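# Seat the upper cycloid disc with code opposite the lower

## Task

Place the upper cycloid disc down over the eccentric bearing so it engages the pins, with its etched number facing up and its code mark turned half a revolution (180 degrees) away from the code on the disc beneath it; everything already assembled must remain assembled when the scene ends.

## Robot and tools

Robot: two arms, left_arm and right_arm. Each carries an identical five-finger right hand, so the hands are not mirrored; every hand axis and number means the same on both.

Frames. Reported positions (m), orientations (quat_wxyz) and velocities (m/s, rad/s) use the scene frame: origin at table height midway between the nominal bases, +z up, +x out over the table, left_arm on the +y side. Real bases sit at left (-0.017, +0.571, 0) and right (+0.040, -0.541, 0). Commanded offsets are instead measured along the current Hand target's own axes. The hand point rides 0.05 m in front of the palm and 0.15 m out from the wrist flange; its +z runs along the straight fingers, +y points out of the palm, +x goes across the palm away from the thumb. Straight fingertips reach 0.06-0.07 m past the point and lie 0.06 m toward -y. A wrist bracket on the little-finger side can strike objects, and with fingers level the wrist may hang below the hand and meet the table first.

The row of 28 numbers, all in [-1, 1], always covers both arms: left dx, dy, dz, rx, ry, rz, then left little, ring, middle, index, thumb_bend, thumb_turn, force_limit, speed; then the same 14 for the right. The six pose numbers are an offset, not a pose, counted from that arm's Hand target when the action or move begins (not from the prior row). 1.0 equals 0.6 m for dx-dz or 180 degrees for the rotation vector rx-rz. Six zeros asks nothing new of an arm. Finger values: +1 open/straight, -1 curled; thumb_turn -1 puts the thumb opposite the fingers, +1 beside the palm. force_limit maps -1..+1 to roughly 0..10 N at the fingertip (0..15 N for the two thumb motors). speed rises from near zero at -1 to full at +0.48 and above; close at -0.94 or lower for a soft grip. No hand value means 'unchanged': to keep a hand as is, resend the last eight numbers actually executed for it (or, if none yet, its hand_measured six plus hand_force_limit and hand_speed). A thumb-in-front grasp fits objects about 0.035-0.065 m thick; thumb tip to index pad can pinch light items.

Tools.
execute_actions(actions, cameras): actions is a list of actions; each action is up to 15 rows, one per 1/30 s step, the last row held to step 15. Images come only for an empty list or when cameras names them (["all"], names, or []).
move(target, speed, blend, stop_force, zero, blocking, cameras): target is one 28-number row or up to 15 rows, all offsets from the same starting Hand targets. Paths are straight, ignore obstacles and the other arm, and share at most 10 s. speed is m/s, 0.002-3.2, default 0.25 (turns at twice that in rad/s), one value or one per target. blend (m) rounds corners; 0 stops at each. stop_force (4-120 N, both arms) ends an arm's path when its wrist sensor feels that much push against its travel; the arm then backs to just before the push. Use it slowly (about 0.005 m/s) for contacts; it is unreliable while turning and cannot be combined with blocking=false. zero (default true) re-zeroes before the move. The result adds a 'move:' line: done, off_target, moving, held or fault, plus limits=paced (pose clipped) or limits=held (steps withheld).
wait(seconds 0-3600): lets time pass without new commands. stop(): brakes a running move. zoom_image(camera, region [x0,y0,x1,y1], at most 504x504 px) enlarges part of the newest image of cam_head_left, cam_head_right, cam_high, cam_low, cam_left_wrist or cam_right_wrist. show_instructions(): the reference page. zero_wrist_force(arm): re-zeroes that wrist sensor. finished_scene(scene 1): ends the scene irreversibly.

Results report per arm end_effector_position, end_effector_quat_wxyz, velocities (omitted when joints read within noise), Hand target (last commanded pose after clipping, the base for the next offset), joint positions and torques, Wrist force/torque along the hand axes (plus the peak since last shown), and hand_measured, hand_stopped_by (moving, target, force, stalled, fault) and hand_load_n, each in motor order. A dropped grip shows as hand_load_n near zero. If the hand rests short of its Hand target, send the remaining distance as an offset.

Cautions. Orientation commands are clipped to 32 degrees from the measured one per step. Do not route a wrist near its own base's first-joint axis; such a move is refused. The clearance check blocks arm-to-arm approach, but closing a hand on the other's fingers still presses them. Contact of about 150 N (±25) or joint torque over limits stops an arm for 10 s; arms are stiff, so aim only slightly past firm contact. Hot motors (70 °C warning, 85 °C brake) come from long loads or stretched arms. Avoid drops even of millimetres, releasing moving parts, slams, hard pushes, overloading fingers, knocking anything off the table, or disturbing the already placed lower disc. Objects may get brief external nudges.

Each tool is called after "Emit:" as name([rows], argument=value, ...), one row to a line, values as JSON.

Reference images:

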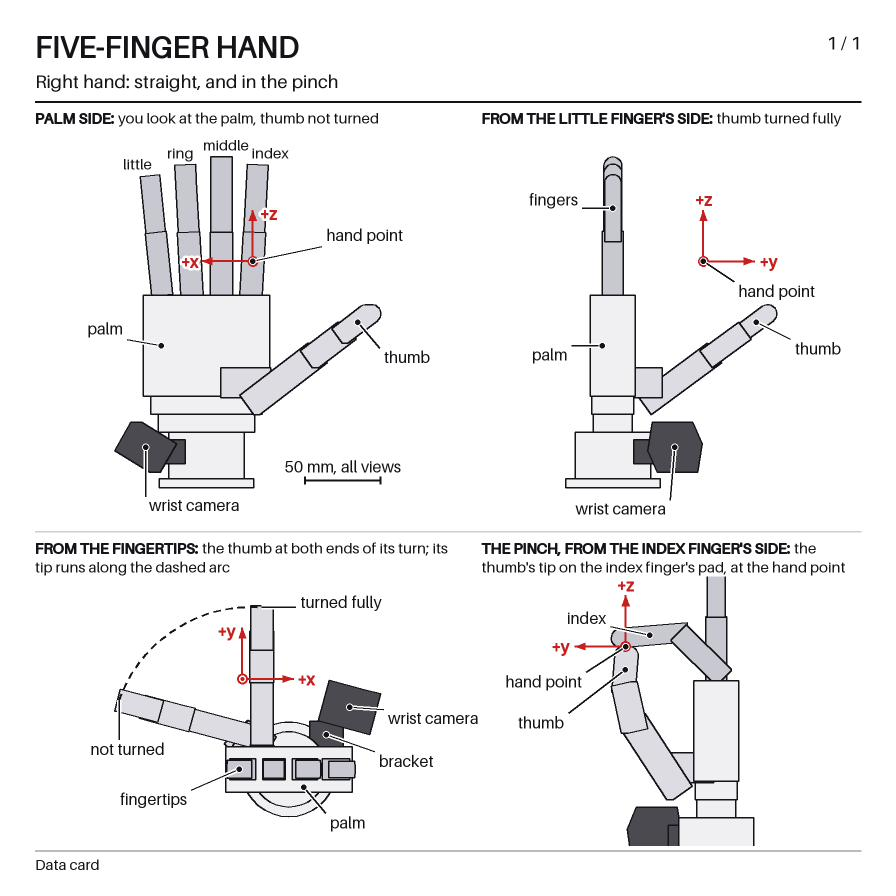

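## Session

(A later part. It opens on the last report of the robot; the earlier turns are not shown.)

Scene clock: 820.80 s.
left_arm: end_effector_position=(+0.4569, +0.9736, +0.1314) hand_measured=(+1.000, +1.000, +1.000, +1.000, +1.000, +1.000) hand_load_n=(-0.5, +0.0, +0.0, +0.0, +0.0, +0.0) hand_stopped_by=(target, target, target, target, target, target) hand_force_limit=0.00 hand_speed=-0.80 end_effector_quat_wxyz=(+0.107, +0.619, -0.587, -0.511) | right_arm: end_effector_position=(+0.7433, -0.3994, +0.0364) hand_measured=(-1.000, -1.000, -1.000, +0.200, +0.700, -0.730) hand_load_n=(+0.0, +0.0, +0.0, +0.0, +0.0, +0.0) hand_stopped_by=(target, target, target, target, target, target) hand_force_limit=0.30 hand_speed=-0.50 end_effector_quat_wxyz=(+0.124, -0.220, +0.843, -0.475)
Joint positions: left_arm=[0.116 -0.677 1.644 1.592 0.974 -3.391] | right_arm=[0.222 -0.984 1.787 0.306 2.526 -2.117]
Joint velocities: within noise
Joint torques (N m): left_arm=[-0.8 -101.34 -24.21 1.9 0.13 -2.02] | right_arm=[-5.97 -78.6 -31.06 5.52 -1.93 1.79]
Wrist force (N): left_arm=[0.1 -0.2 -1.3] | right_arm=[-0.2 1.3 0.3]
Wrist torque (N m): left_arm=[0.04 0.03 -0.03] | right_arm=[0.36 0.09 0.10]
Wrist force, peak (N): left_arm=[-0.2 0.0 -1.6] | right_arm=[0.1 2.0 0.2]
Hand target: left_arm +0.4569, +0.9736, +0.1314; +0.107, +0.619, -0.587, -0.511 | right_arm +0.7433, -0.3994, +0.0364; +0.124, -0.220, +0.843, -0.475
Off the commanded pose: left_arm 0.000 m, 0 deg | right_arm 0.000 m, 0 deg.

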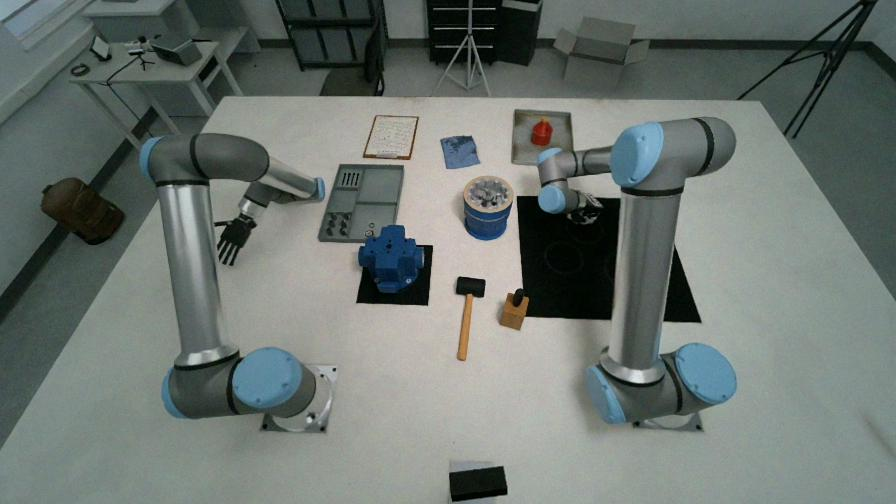

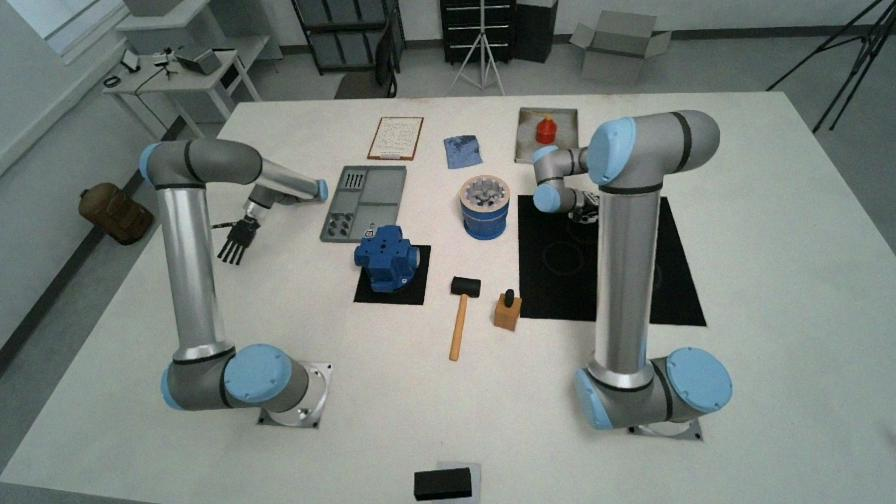

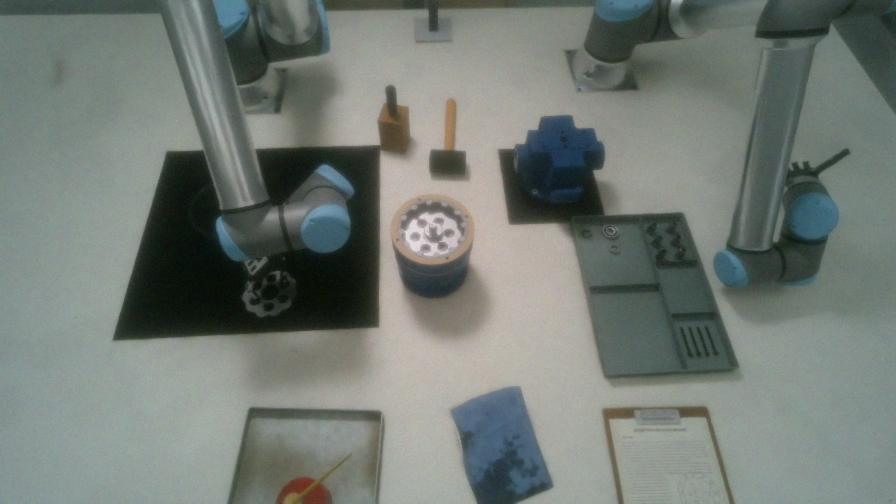

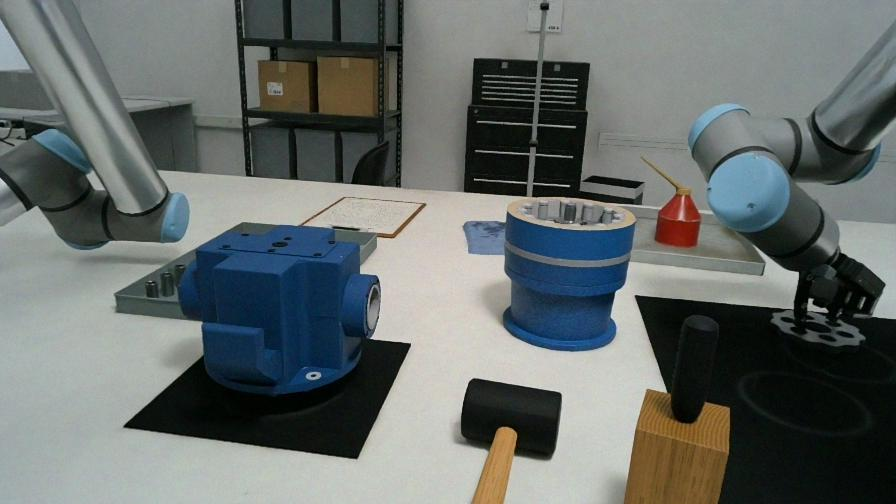

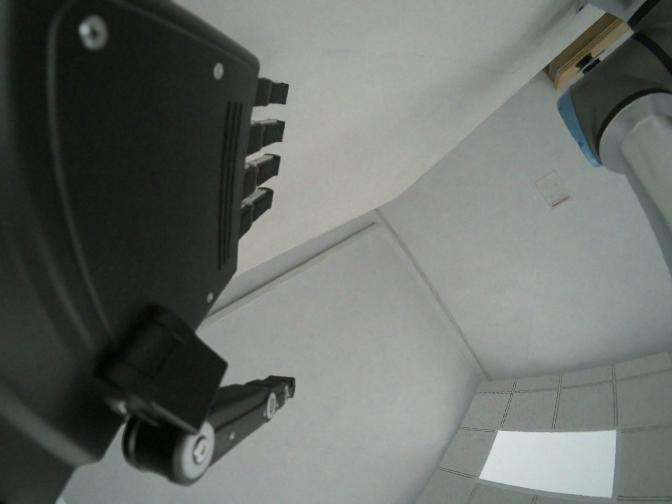

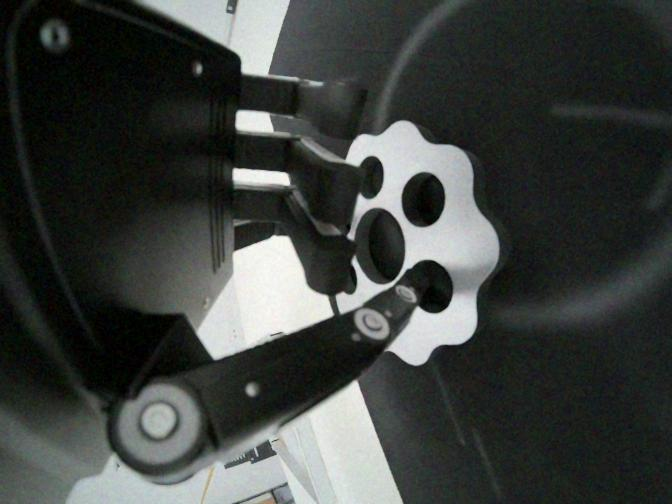

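Emit:
move(target=[0,0,0,0,0,0,1,1,1,1,1,1,0,-0.8,0,0.0242,0.0147,0,0,0,-1,-1,-1,0.2,0.7,-0.73,0.3,-0.5], speed=0.006, stop_force=4, cameras=["cam_right_wrist","cam_low","cam_high"])

Emit:
zoom_image(camera="cam_low", region=[750, 240, 890, 370])

Scene clock: 834.13 s.
left_arm: end_effector_position=(+0.4569, +0.9736, +0.1314) hand_measured=(+1.000, +1.000, +1.000, +1.000, +1.000, +1.000) hand_load_n=(+0.0, +0.0, +0.0, +0.0, +0.0, +0.0) hand_stopped_by=(target, target, target, target, target, target) hand_force_limit=0.00 hand_speed=-0.80 end_effector_quat_wxyz=(+0.107, +0.619, -0.587, -0.511) | right_arm: end_effector_position=(+0.7432, -0.3995, +0.0240) hand_measured=(-1.000, -1.000, -1.000, +0.200, +0.700, -0.730) hand_load_n=(+0.0, +0.0, +0.0, +2.5, +0.0, +0.0) hand_stopped_by=(target, target, target, target, target, target) hand_force_limit=0.30 hand_speed=-0.50 end_effector_quat_wxyz=(+0.124, -0.220, +0.843, -0.475)
Joint positions: left_arm=[0.116 -0.677 1.644 1.592 0.974 -3.391] | right_arm=[0.222 -0.969 1.791 0.288 2.526 -2.117]
Joint torques (N m): left_arm=[-1.78 -104.5 -23.67 2.06 0.2 -1.91] | right_arm=[-5.75 -75.07 -29.63 5.27 -1.65 -2.18]
Wrist force (N): left_arm=[0.0 0.4 -0.7] | right_arm=[0.0 -2.6 -1.7]
Wrist torque (N m): left_arm=[0.07 0.03 -0.02] | right_arm=[0.26 0.07 0.10]
Wrist force, peak (N): left_arm=[0.1 -0.1 -1.7] | right_arm=[0.0 -4.5 -3.6]
Hand target: left_arm +0.4569, +0.9736, +0.1314; +0.107, +0.619, -0.587, -0.511 | right_arm +0.7433, -0.3994, +0.0240; +0.124, -0.220, +0.843, -0.475 (not the last commanded pose)
Off the commanded pose: left_arm 0.000 m, 0 deg | right_arm 0.005 m, 0 deg.
move: contact (right_arm)
Images, in order (width x height): cam_high 896x504, cam_low 896x504, cam_right_wrist 672x504.

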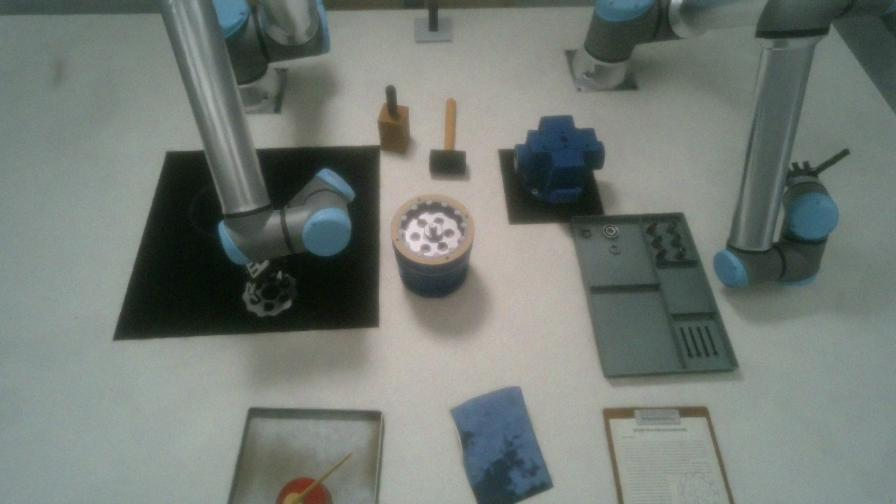

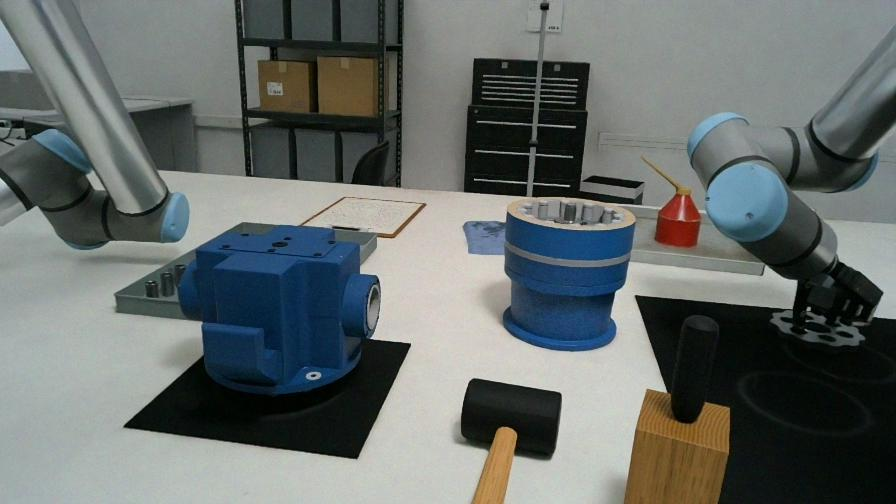

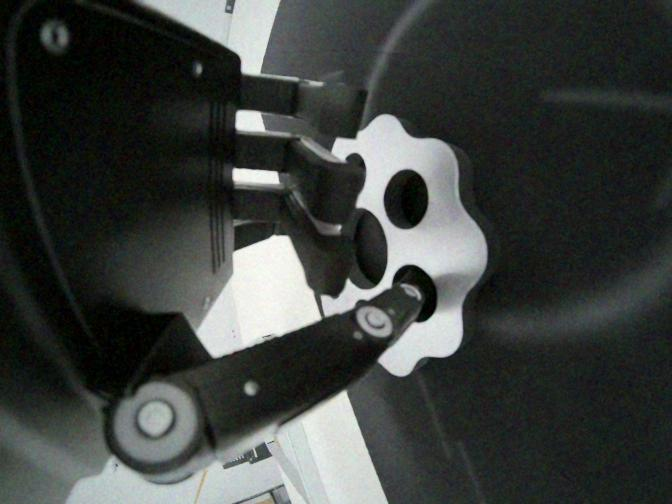

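Scaled by 3.600 from the camera's image (finer frame: 1280x720).

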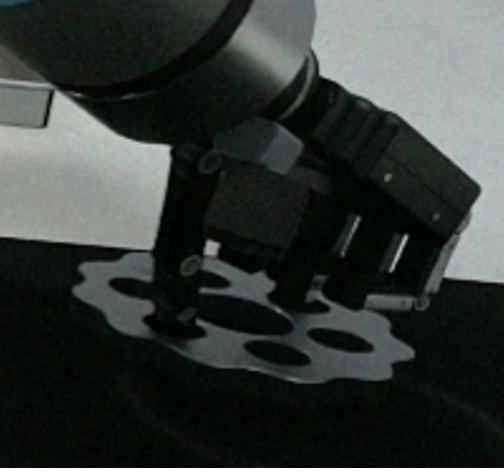

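Emit:
move(target=[0,0,0,0,0,0,1,1,1,1,1,1,0,-0.8,0,0,0,0,0,0,-1,-1,-1,0.2,0.62,-0.73,0.4,-0.9], speed=0.006, cameras=[])

Emit:
move(target=[0,0,0,0,0,0,1,1,1,1,1,1,0,-0.8,0,0.0071,0.0043,0,0,0,-1,-1,-1,0.2,0.62,-0.73,0.4,-0.9], speed=0.005, stop_force=5, cameras=["cam_right_wrist","cam_low","cam_high"])

Emit:
zoom_image(camera="cam_high", region=[220, 240, 310, 320])

Scene clock: 850.83 s.
left_arm: end_effector_position=(+0.4569, +0.9736, +0.1314) hand_measured=(+1.000, +1.000, +1.000, +1.000, +1.000, +1.000) hand_load_n=(+0.0, +0.0, +0.0, +0.0, +0.0, +0.0) hand_stopped_by=(target, target, target, target, target, target) hand_force_limit=0.00 hand_speed=-0.80 end_effector_quat_wxyz=(+0.107, +0.619, -0.587, -0.511) | right_arm: end_effector_position=(+0.7433, -0.3994, +0.0240) hand_measured=(-1.000, -1.000, -1.000, +0.200, +0.622, -0.730) hand_load_n=(+0.0, +0.0, +0.0, +3.0, +5.0, -2.0) hand_stopped_by=(target, target, target, target, target, target) hand_force_limit=0.40 hand_speed=-0.90 end_effector_quat_wxyz=(+0.124, -0.220, +0.843, -0.475)
Joint positions: left_arm=[0.116 -0.677 1.644 1.592 0.974 -3.391] | right_arm=[0.222 -0.969 1.791 0.288 2.526 -2.117]
Joint torques (N m): left_arm=[-0.93 -103.22 -24.28 1.49 0.37 -2.51] | right_arm=[-3.62 -75 -30.93 4.81 -1.54 -1.49]
Wrist force (N): left_arm=[0.0 0.2 -0.7] | right_arm=[0.4 2.1 -0.8]
Wrist torque (N m): left_arm=[0.06 0.01 -0.02] | right_arm=[0.41 0.07 0.08]
Wrist force, peak (N): left_arm=[-0.4 0.5 -1.5] | right_arm=[-0.2 -2.8 -1.7]
Hand target: left_arm +0.4569, +0.9736, +0.1314; +0.107, +0.619, -0.587, -0.511 | right_arm +0.7433, -0.3994, +0.0240; +0.124, -0.220, +0.843, -0.475
Off the commanded pose: left_arm 0.000 m, 0 deg | right_arm 0.000 m, 0 deg.
move: done

Scene clock: 852.10 s.
left_arm: end_effector_position=(+0.4569, +0.9736, +0.1314) hand_measured=(+1.000, +1.000, +1.000, +1.000, +1.000, +1.000) hand_load_n=(+0.0, +0.0, +0.0, +0.0, +0.0, +0.0) hand_stopped_by=(target, target, target, target, target, target) hand_force_limit=0.00 hand_speed=-0.80 end_effector_quat_wxyz=(+0.107, +0.619, -0.587, -0.511) | right_arm: end_effector_position=(+0.7433, -0.3994, +0.0235) hand_measured=(-1.000, -1.000, -1.000, +0.200, +0.622, -0.730) hand_load_n=(+0.0, +0.0, +0.0, +3.5, +4.5, -2.5) hand_stopped_by=(target, target, target, target, target, target) hand_force_limit=0.40 hand_speed=-0.90 end_effector_quat_wxyz=(+0.124, -0.220, +0.843, -0.475)
Joint positions: left_arm=[0.116 -0.677 1.644 1.592 0.974 -3.391] | right_arm=[0.222 -0.968 1.791 0.287 2.526 -2.117]
Joint torques (N m): left_arm=[0.94 -105.64 -24.77 1.91 0.06 -2.37] | right_arm=[-5.04 -75.99 -31.16 4.97 -1.67 -0.98]
Wrist force (N): left_arm=[0.1 0.0 -0.5] | right_arm=[0.8 -0.4 -3.3]
Wrist torque (N m): left_arm=[0.01 0.00 -0.03] | right_arm=[0.25 0.02 0.09]
Wrist force, peak (N): left_arm=[0.1 0.5 -1.6] | right_arm=[0.9 -3.6 -6.4]
Hand target: left_arm +0.4569, +0.9736, +0.1314; +0.107, +0.619, -0.587, -0.511 | right_arm +0.7433, -0.3994, +0.0235; +0.124, -0.220, +0.843, -0.475 (not the last commanded pose)
Off the commanded pose: left_arm 0.000 m, 0 deg | right_arm 0.004 m, 0 deg.
move: contact (right_arm)
Images, in order (width x height): cam_high 896x504, cam_low 896x504, cam_right_wrist 672x504.

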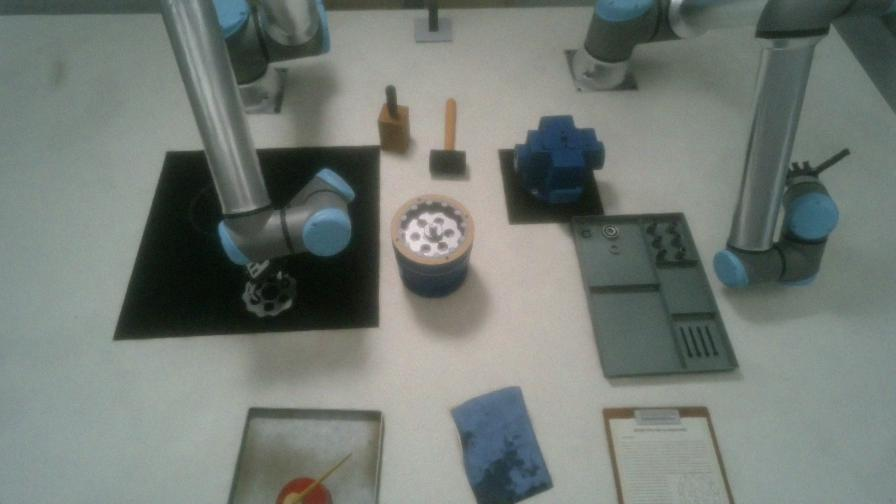

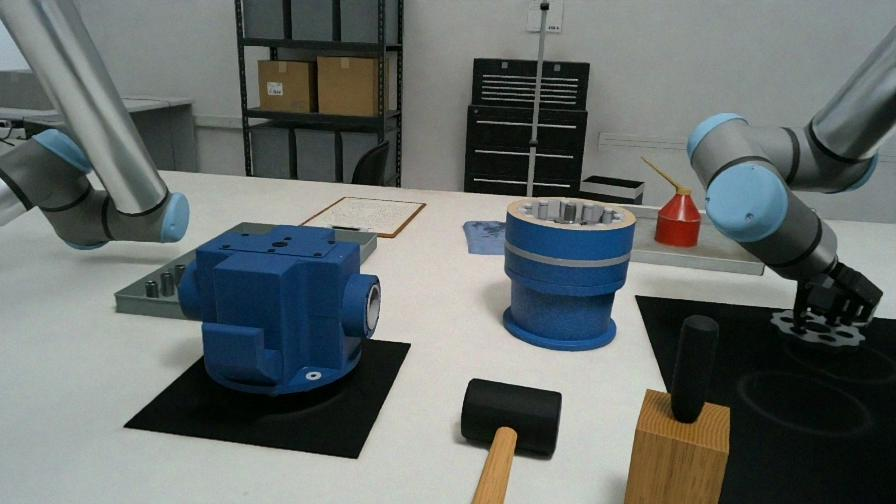

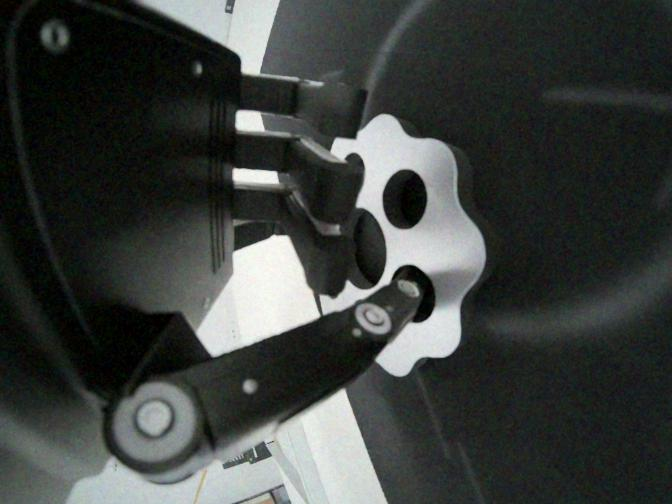

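Scaled by 5.600 from the camera's image (finer frame: 1280x720).

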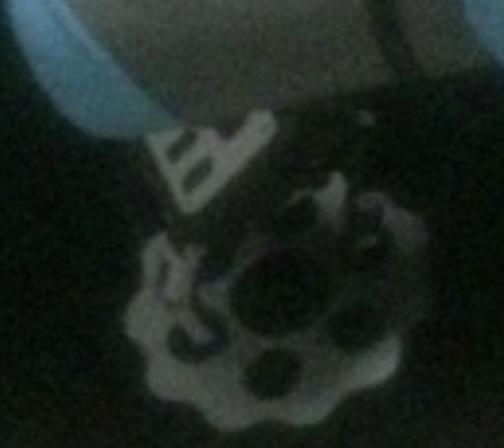

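Emit:
move(target=[0,0,0,0,0,0,1,1,1,1,1,1,0,-0.8,0,0,0,0,0,0,-1,-1,-1,0.2,0.0,-0.73,1.0,-0.9], speed=0.006, cameras=[])

Emit:
move(target=[0,0,0,0,0,0,1,1,1,1,1,1,0,-0.8,0,-0.00214,-0.0013,0,0,0,-1,-1,-1,0.2,0.0,-0.73,1.0,-0.9], speed=0.005, cameras=["cam_right_wrist","cam_low","cam_high"])

Emit:
zoom_image(camera="cam_low", region=[750, 260, 870, 360])

Scene clock: 859.27 s.
left_arm: end_effector_position=(+0.4569, +0.9736, +0.1314) hand_measured=(+1.000, +1.000, +1.000, +1.000, +1.000, +1.000) hand_load_n=(+0.0, +0.0, +0.0, +0.0, +0.0, +0.0) hand_stopped_by=(target, target, target, target, target, target) hand_force_limit=0.00 hand_speed=-0.80 end_effector_quat_wxyz=(+0.107, +0.619, -0.587, -0.511) | right_arm: end_effector_position=(+0.7433, -0.3994, +0.0235) hand_measured=(-1.000, -1.000, -1.000, +0.200, +0.488, -0.730) hand_load_n=(+0.0, +0.0, +0.0, +12.0, +15.0, -1.0) hand_stopped_by=(target, target, target, target, force, target) hand_force_limit=1.00 hand_speed=-0.90 end_effector_quat_wxyz=(+0.124, -0.220, +0.843, -0.475)
Joint positions: left_arm=[0.116 -0.677 1.644 1.592 0.974 -3.391] | right_arm=[0.222 -0.968 1.791 0.287 2.526 -2.117]
Joint torques (N m): left_arm=[0.11 -102.85 -24.75 2.15 0.39 -2.28] | right_arm=[-4.72 -78.14 -30.29 3.86 -1.48 -1.24]
Wrist force (N): left_arm=[0.1 0.7 -1.1] | right_arm=[-0.2 0.1 -3.2]
Wrist torque (N m): left_arm=[0.14 0.02 -0.01] | right_arm=[0.58 0.10 0.13]
Wrist force, peak (N): left_arm=[0.1 -0.4 -1.6] | right_arm=[0.7 1.6 -4.4]
Hand target: left_arm +0.4569, +0.9736, +0.1314; +0.107, +0.619, -0.587, -0.511 | right_arm +0.7433, -0.3994, +0.0235; +0.124, -0.220, +0.843, -0.475
Off the commanded pose: left_arm 0.000 m, 0 deg | right_arm 0.000 m, 0 deg.
move: done

Scene clock: 859.80 s.
left_arm: end_effector_position=(+0.4569, +0.9736, +0.1314) hand_measured=(+1.000, +1.000, +1.000, +1.000, +1.000, +1.000) hand_load_n=(+0.0, +0.0, +0.0, +0.0, +0.0, +0.0) hand_stopped_by=(target, target, target, target, target, target) hand_force_limit=0.00 hand_speed=-0.80 end_effector_quat_wxyz=(+0.107, +0.619, -0.587, -0.511) | right_arm: end_effector_position=(+0.7433, -0.3994, +0.0250) hand_measured=(-1.000, -1.000, -1.000, +0.200, +0.488, -0.730) hand_load_n=(+0.0, +0.0, +0.0, +12.0, +13.5, -1.0) hand_stopped_by=(target, target, target, target, force, target) hand_force_limit=1.00 hand_speed=-0.90 end_effector_quat_wxyz=(+0.124, -0.220, +0.843, -0.475)
Joint positions: left_arm=[0.116 -0.677 1.644 1.592 0.974 -3.391] | right_arm=[0.222 -0.97 1.79 0.289 2.526 -2.117]
Joint torques (N m): left_arm=[-0.98 -102.13 -23.08 1.71 0.2 -2.7] | right_arm=[-2.24 -72.62 -31.57 4.29 -0.99 -0.84]
Wrist force (N): left_arm=[0.4 -0.1 -0.6] | right_arm=[-0.1 2.7 -0.8]
Wrist torque (N m): left_arm=[0.00 -0.04 -0.01] | right_arm=[0.50 0.08 0.14]
Wrist force, peak (N): left_arm=[0.2 -0.3 -1.5] | right_arm=[-0.1 3.6 -0.2]
Hand target: left_arm +0.4569, +0.9736, +0.1314; +0.107, +0.619, -0.587, -0.511 | right_arm +0.7433, -0.3994, +0.0250; +0.124, -0.220, +0.843, -0.475
Off the commanded pose: left_arm 0.000 m, 0 deg | right_arm 0.000 m, 0 deg.
move: done
Images, in order (width x height): cam_high 896x504, cam_low 896x504, cam_right_wrist 672x504.

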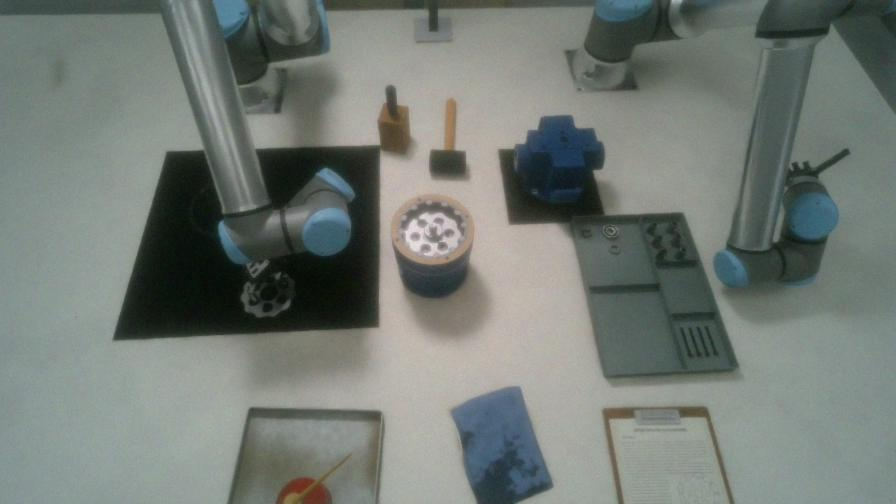

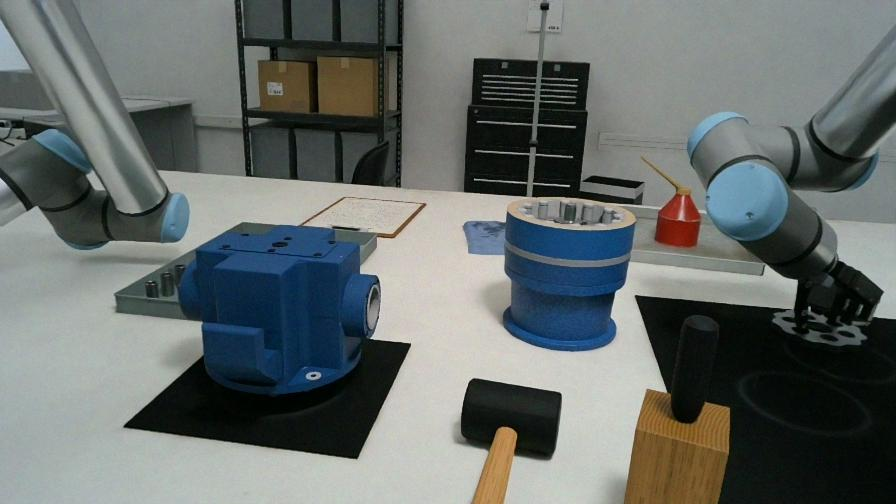

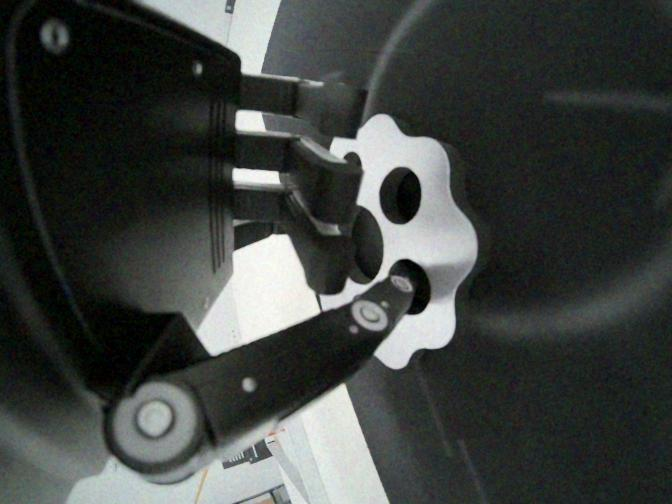

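Scaled by 4.200 from the camera's image (finer frame: 1280x720).

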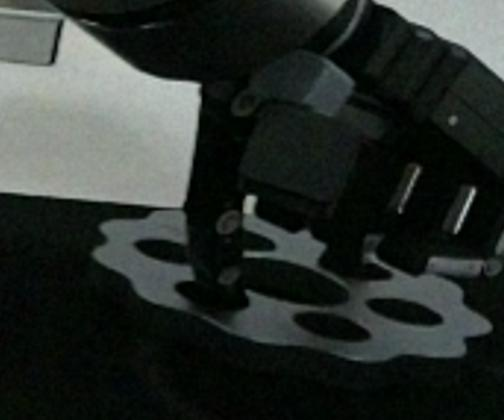

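Emit:
move(target=[0,0,0,0,0,0,1,1,1,1,1,1,0,-0.8,0,-0.00285,-0.0017,0,0,0,-1,-1,-1,0.2,0.0,-0.73,1.0,-0.9], speed=0.005, cameras=["cam_right_wrist","cam_low"])

Emit:
zoom_image(camera="cam_low", region=[750, 260, 870, 360])

Scene clock: 867.20 s.
left_arm: end_effector_position=(+0.4569, +0.9736, +0.1314) hand_measured=(+1.000, +1.000, +1.000, +1.000, +1.000, +1.000) hand_load_n=(+0.0, +0.0, +0.0, +0.0, -0.5, +0.0) hand_stopped_by=(target, target, target, target, target, target) hand_force_limit=0.00 hand_speed=-0.80 end_effector_quat_wxyz=(+0.107, +0.619, -0.587, -0.511) | right_arm: end_effector_position=(+0.7433, -0.3994, +0.0270) hand_measured=(-1.000, -1.000, -1.000, +0.200, +0.488, -0.730) hand_load_n=(+0.5, +0.0, +0.0, +10.0, +11.0, -1.0) hand_stopped_by=(target, target, target, target, force, target) hand_force_limit=1.00 hand_speed=-0.90 end_effector_quat_wxyz=(+0.124, -0.220, +0.843, -0.475)
Joint positions: left_arm=[0.116 -0.677 1.644 1.592 0.974 -3.391] | right_arm=[0.222 -0.973 1.79 0.292 2.526 -2.117]
Joint torques (N m): left_arm=[-0.19 -102.64 -24.53 1.78 0 -2.42] | right_arm=[-2.26 -70.52 -29.64 4.26 -0.63 0.4]
Wrist force (N): left_arm=[0.3 -0.1 -0.9] | right_arm=[0.2 -0.5 -3.2]
Wrist torque (N m): left_arm=[0.02 -0.02 -0.01] | right_arm=[0.48 0.04 0.15]
Wrist force, peak (N): left_arm=[0.6 0.4 -1.6] | right_arm=[0.1 -0.6 -3.8]
Hand target: left_arm +0.4569, +0.9736, +0.1314; +0.107, +0.619, -0.587, -0.511 | right_arm +0.7433, -0.3994, +0.0270; +0.124, -0.220, +0.843, -0.475
Off the commanded pose: left_arm 0.000 m, 0 deg | right_arm 0.000 m, 0 deg.
move: done
Images, in order (width x height): cam_low 896x504, cam_right_wrist 672x504.

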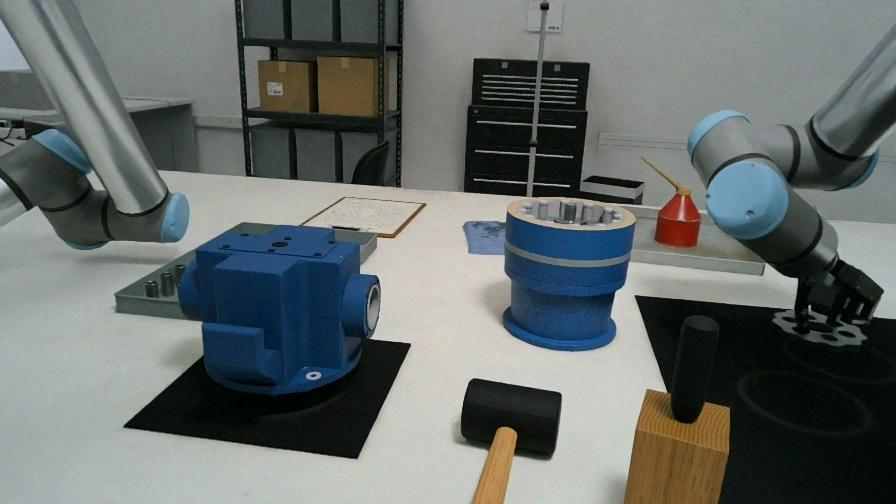

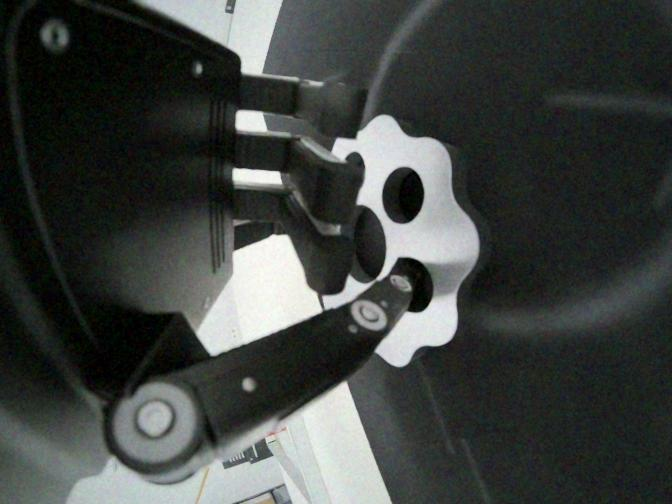

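Scaled by 4.200 from the camera's image (finer frame: 1280x720).

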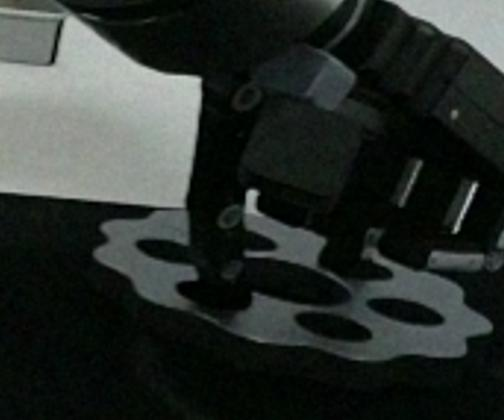

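Emit:
move(target=[0,0,0,0,0,0,1,1,1,1,1,1,0,-0.8,0,-0.00285,-0.0017,0,0,0,-1,-1,-1,0.2,0.0,-0.73,1.0,-0.9], speed=0.005, cameras=["cam_right_wrist","cam_low"])

Emit:
zoom_image(camera="cam_low", region=[750, 260, 870, 360])

Scene clock: 874.27 s.
left_arm: end_effector_position=(+0.4569, +0.9736, +0.1314) hand_measured=(+1.000, +1.000, +1.000, +1.000, +1.000, +1.000) hand_load_n=(+0.0, +0.0, +0.0, +0.0, +0.0, +0.0) hand_stopped_by=(target, target, target, target, target, target) hand_force_limit=0.00 hand_speed=-0.80 end_effector_quat_wxyz=(+0.107, +0.619, -0.587, -0.511) | right_arm: end_effector_position=(+0.7434, -0.3995, +0.0290) hand_measured=(-1.000, -1.000, -1.000, +0.200, +0.488, -0.730) hand_load_n=(+0.0, +0.0, +0.0, +5.5, +6.5, +0.0) hand_stopped_by=(target, target, target, target, force, target) hand_force_limit=1.00 hand_speed=-0.90 end_effector_quat_wxyz=(+0.124, -0.220, +0.843, -0.475)
Joint positions: left_arm=[0.116 -0.677 1.644 1.592 0.974 -3.391] | right_arm=[0.222 -0.975 1.789 0.295 2.526 -2.117]
Joint torques (N m): left_arm=[1.02 -104.73 -24.9 1.65 0.19 -2.39] | right_arm=[-7.53 -66.16 -28.51 4.08 -1.52 -2.33]
Wrist force (N): left_arm=[-0.1 0.4 -1.5] | right_arm=[-0.6 -3.2 -6.4]
Wrist torque (N m): left_arm=[0.13 0.06 -0.02] | right_arm=[0.41 0.11 0.10]
Wrist force, peak (N): left_arm=[-0.2 0.2 -1.5] | right_arm=[-0.3 -3.4 -6.3]
Hand target: left_arm +0.4569, +0.9736, +0.1314; +0.107, +0.619, -0.587, -0.511 | right_arm +0.7434, -0.3995, +0.0290; +0.124, -0.220, +0.843, -0.475
Off the commanded pose: left_arm 0.000 m, 0 deg | right_arm 0.000 m, 0 deg.
move: done
Images, in order (width x height): cam_low 896x504, cam_right_wrist 672x504.

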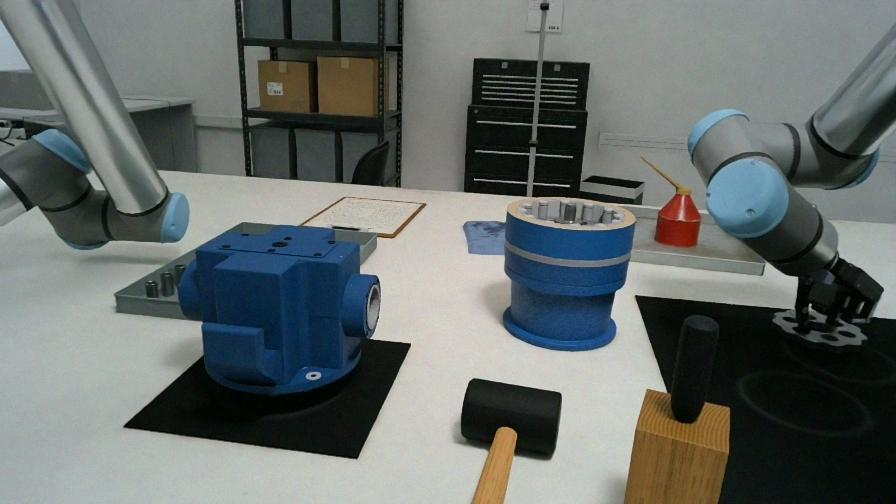

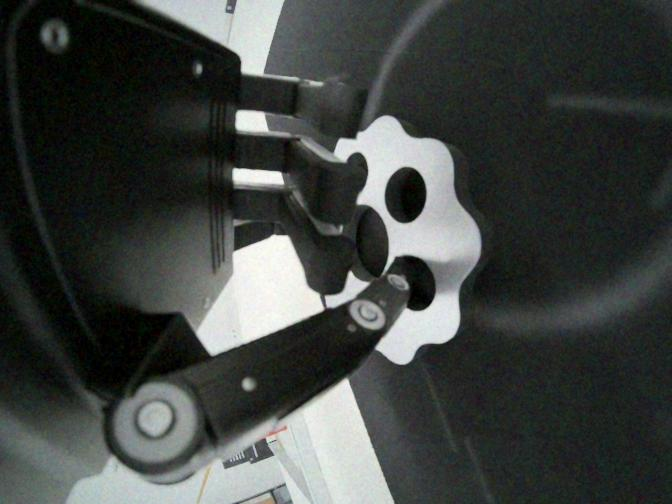

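Scaled by 4.200 from the camera's image (finer frame: 1280x720).

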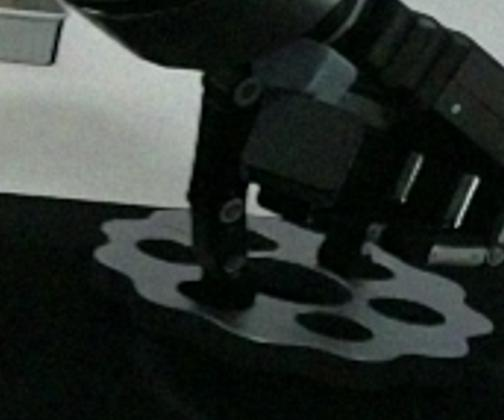

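Emit:
zoom_image(camera="cam_right_wrist", region=[320, 180, 480, 340])

Scaled by 3.150 from the camera's image (finer frame: 960x720).

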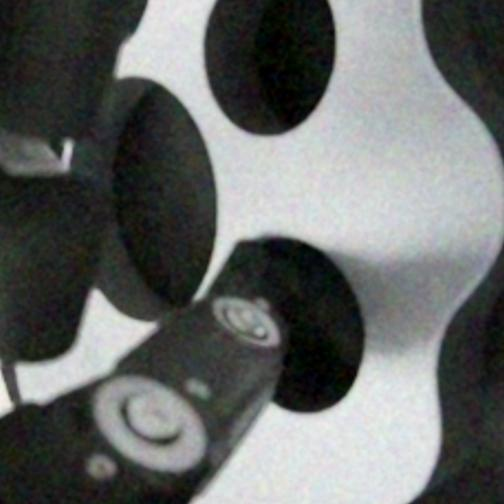

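Emit:
zoom_image(camera="cam_low", region=[765, 300, 875, 360])

Emit:
zoom_image(camera="cam_right_wrist", region=[320, 90, 520, 400])

Scaled by 4.582 from the camera's image (finer frame: 1280x720).

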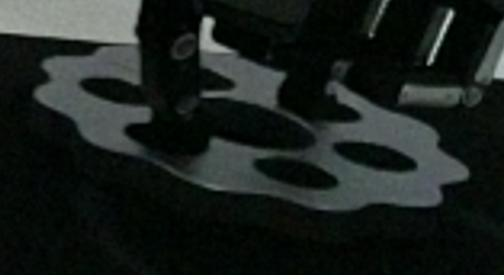

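Scaled by 1.626 from the camera's image (finer frame: 960x720).

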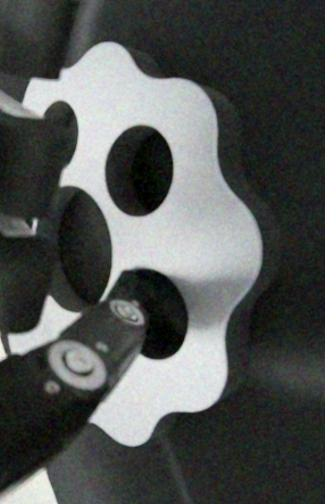

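Emit:
move(target=[0,0,0,0,0,0,1,1,1,1,1,1,0,-0.8,0,-0.00285,-0.0017,0,0,0,-1,-1,-1,0.2,0.66,-0.73,0.3,-0.5], speed=0.01, cameras=[])

Emit:
zero_wrist_force(arm="right_arm")

Emit:
move(target=[0,0,0,0,0,0,1,1,1,1,1,1,0,-0.8,0,0.0171,0.0103,0,0,0,-1,-1,-1,0.2,0.66,-0.73,0.3,-0.5], speed=0.005, stop_force=5, cameras=[])

Scene clock: 988.00 s.
left_arm: end_effector_position=(+0.4569, +0.9736, +0.1314) hand_measured=(+1.000, +1.000, +1.000, +1.000, +1.000, +1.000) hand_load_n=(+0.0, +0.0, +0.0, +0.0, +0.0, +0.0) hand_stopped_by=(target, target, target, target, target, target) hand_force_limit=0.00 hand_speed=-0.80 end_effector_quat_wxyz=(+0.107, +0.619, -0.587, -0.511) | right_arm: end_effector_position=(+0.7433, -0.3995, +0.0310) hand_measured=(-1.000, -1.000, -1.000, +0.200, +0.660, -0.730) hand_load_n=(+0.0, +0.0, +0.0, +0.0, +0.0, +0.0) hand_stopped_by=(target, target, target, target, target, target) hand_force_limit=0.30 hand_speed=-0.50 end_effector_quat_wxyz=(+0.124, -0.220, +0.843, -0.475)
Joint positions: left_arm=[0.116 -0.677 1.644 1.592 0.974 -3.391] | right_arm=[0.222 -0.977 1.789 0.298 2.526 -2.117]
Joint torques (N m): left_arm=[0.29 -105.39 -25.35 1.35 0.07 -2.68] | right_arm=[1.57 -68.95 -31.23 2.8 -1.4 0.12]
Wrist force (N): left_arm=[0.1 0.3 -1.0] | right_arm=[0.0 1.5 0.2]
Wrist torque (N m): left_arm=[0.07 0.02 -0.02] | right_arm=[0.41 0.07 0.12]
Wrist force, peak (N): left_arm=[0.1 0.1 -1.9] | right_arm=[-0.5 -3.6 -6.7]
Hand target: left_arm +0.4569, +0.9736, +0.1314; +0.107, +0.619, -0.587, -0.511 | right_arm +0.7434, -0.3995, +0.0310; +0.124, -0.220, +0.843, -0.475
Off the commanded pose: left_arm 0.000 m, 0 deg | right_arm 0.000 m, 0 deg.
move: done

Wrist force sensor zeroed.

Scene clock: 989.33 s.
left_arm: end_effector_position=(+0.4569, +0.9736, +0.1314) hand_measured=(+1.000, +1.000, +1.000, +1.000, +1.000, +1.000) hand_load_n=(+0.0, +0.0, +0.0, +0.0, +0.0, +0.0) hand_stopped_by=(target, target, target, target, target, target) hand_force_limit=0.00 hand_speed=-0.80 end_effector_quat_wxyz=(+0.107, +0.619, -0.587, -0.511) | right_arm: end_effector_position=(+0.7435, -0.3994, +0.0298) hand_measured=(-1.000, -1.000, -1.000, +0.200, +0.660, -0.730) hand_load_n=(+0.0, +0.0, +0.0, +2.0, +0.0, +0.0) hand_stopped_by=(target, target, target, target, target, target) hand_force_limit=0.30 hand_speed=-0.50 end_effector_quat_wxyz=(+0.124, -0.219, +0.843, -0.475)
Joint positions: left_arm=[0.116 -0.677 1.644 1.592 0.974 -3.391] | right_arm=[0.222 -0.976 1.789 0.296 2.526 -2.117]
Joint torques (N m): left_arm=[-2.88 -106.76 -25.79 1.3 0.18 -2.71] | right_arm=[-0.06 -76.21 -30.15 5.68 -1.67 -0.6]
Wrist force (N, zeroed by zero_wrist_force on right_arm): left_arm=[0.3 0.2 -0.9] | right_arm=[-0.4 -4.1 -0.9]
Wrist torque (N m, zeroed by zero_wrist_force on right_arm): left_arm=[0.05 -0.03 -0.01] | right_arm=[0.10 -0.01 -0.01]
Wrist force, peak (N, zeroed by zero_wrist_force on right_arm): left_arm=[0.5 0.7 -1.3] | right_arm=[-0.8 -6.1 -2.2]
Hand target: left_arm +0.4569, +0.9736, +0.1314; +0.107, +0.619, -0.587, -0.511 | right_arm +0.7435, -0.3994, +0.0298; +0.124, -0.219, +0.843, -0.475 (not the last commanded pose)
Off the commanded pose: left_arm 0.000 m, 0 deg | right_arm 0.011 m, 0 deg.
move: contact (right_arm)

Emit:
move([
  [0,0,0,0,0,0,1,1,1,1,1,1,0,-0.8,0,-0.01425,-0.00863,0,0,0,-1,-1,-1,0.2,0.7,-0.73,0.3,-0.5],
  [0,0,0,0,0,0,1,1,1,1,1,1,0,-0.8,0,-0.0194,-0.0001,-0.0211,0,0,-1,-1,-1,0.2,0.7,-0.73,0.3,-0.5],
], speed=0.03, cameras=["cam_right_wrist","cam_low","cam_high"])

Emit:
zoom_image(camera="cam_low", region=[750, 260, 870, 360])

Emit:
zoom_image(camera="cam_high", region=[220, 240, 310, 320])

Scene clock: 1026.67 s.
left_arm: end_effector_position=(+0.4569, +0.9736, +0.1314) hand_measured=(+1.000, +1.000, +1.000, +1.000, +1.000, +1.000) hand_load_n=(+0.0, +0.0, +0.0, +0.5, -0.5, +0.0) hand_stopped_by=(target, target, target, target, target, target) hand_force_limit=0.00 hand_speed=-0.80 end_effector_quat_wxyz=(+0.107, +0.619, -0.587, -0.511) | right_arm: end_effector_position=(+0.7464, -0.4047, +0.0398) hand_measured=(-1.000, -1.000, -1.000, +0.200, +0.700, -0.730) hand_load_n=(+0.5, +0.0, +0.0, +0.0, +0.0, +0.0) hand_stopped_by=(target, target, target, target, target, target) hand_force_limit=0.30 hand_speed=-0.50 end_effector_quat_wxyz=(+0.117, -0.223, +0.858, -0.447)
Joint positions: left_arm=[0.116 -0.677 1.644 1.592 0.974 -3.391] | right_arm=[0.194 -0.998 1.778 0.351 2.456 -2.115]
Joint torques (N m): left_arm=[0.05 -107.52 -25.97 0.99 0.18 -2.82] | right_arm=[5.09 -67.43 -27.7 1.3 4.26 1.75]
Wrist force (N, zeroed by zero_wrist_force on right_arm): left_arm=[0.1 0.4 -0.9] | right_arm=[0.0 0.0 0.1]
Wrist torque (N m, zeroed by zero_wrist_force on right_arm): left_arm=[0.10 0.01 -0.02] | right_arm=[-0.02 0.00 -0.24]
Wrist force, peak (N, zeroed by zero_wrist_force on right_arm): left_arm=[0.4 0.7 -1.6] | right_arm=[-0.3 -4.4 -1.4]
Hand target: left_arm +0.4569, +0.9736, +0.1314; +0.107, +0.619, -0.587, -0.511 | right_arm +0.7464, -0.4046, +0.0398; +0.117, -0.223, +0.858, -0.447
Off the commanded pose: left_arm 0.000 m, 0 deg | right_arm 0.000 m, 0 deg.
move: done
Images, in order (width x height): cam_high 896x504, cam_low 896x504, cam_right_wrist 672x504.

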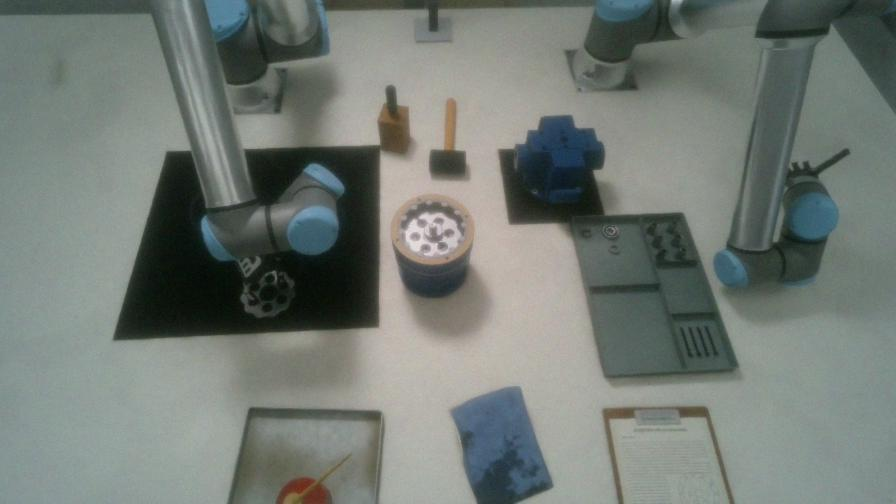

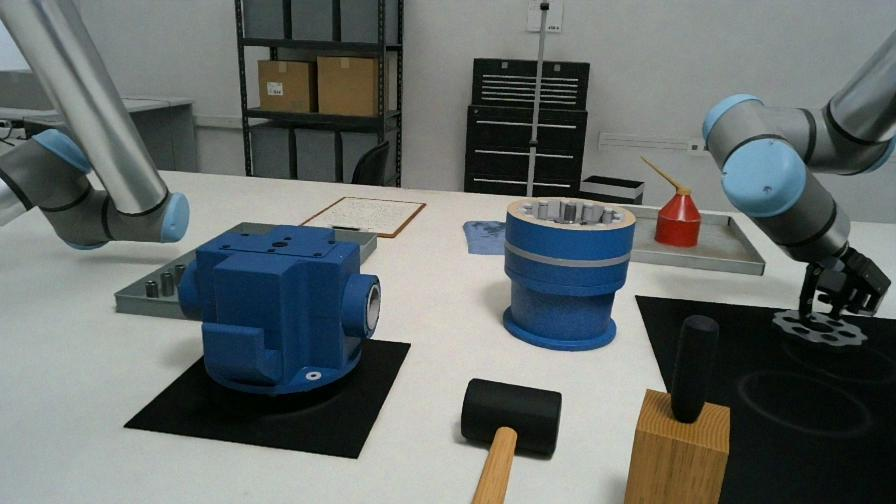

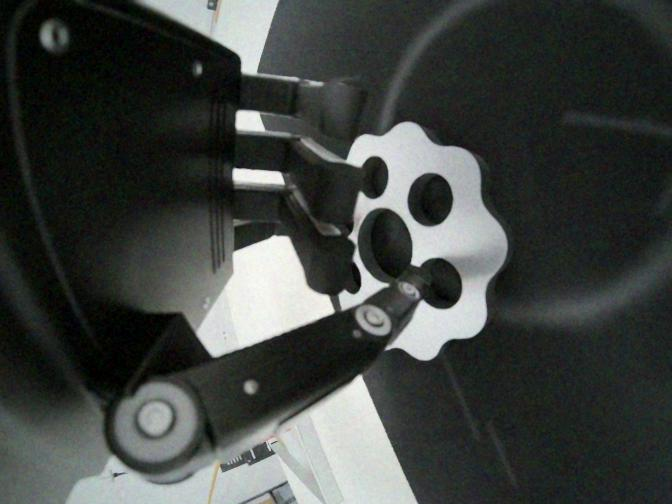

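Scaled by 4.200 from the camera's image (finer frame: 1280x720).

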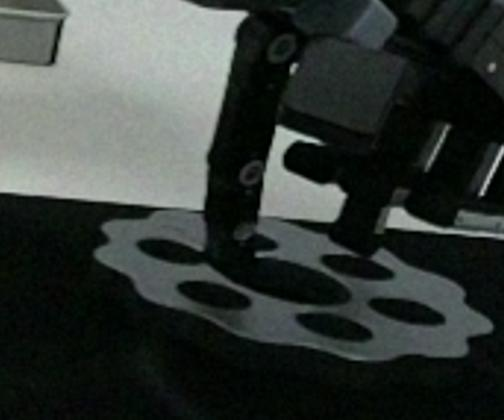

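Scaled by 5.600 from the camera's image (finer frame: 1280x720).

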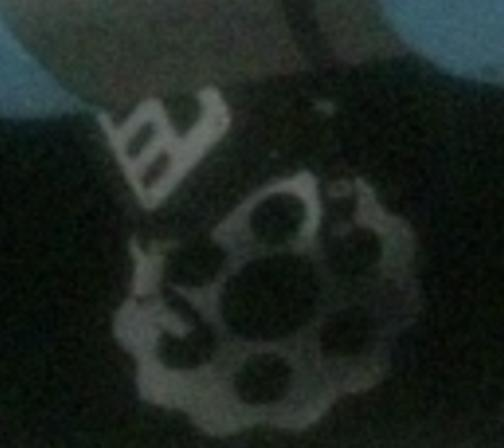

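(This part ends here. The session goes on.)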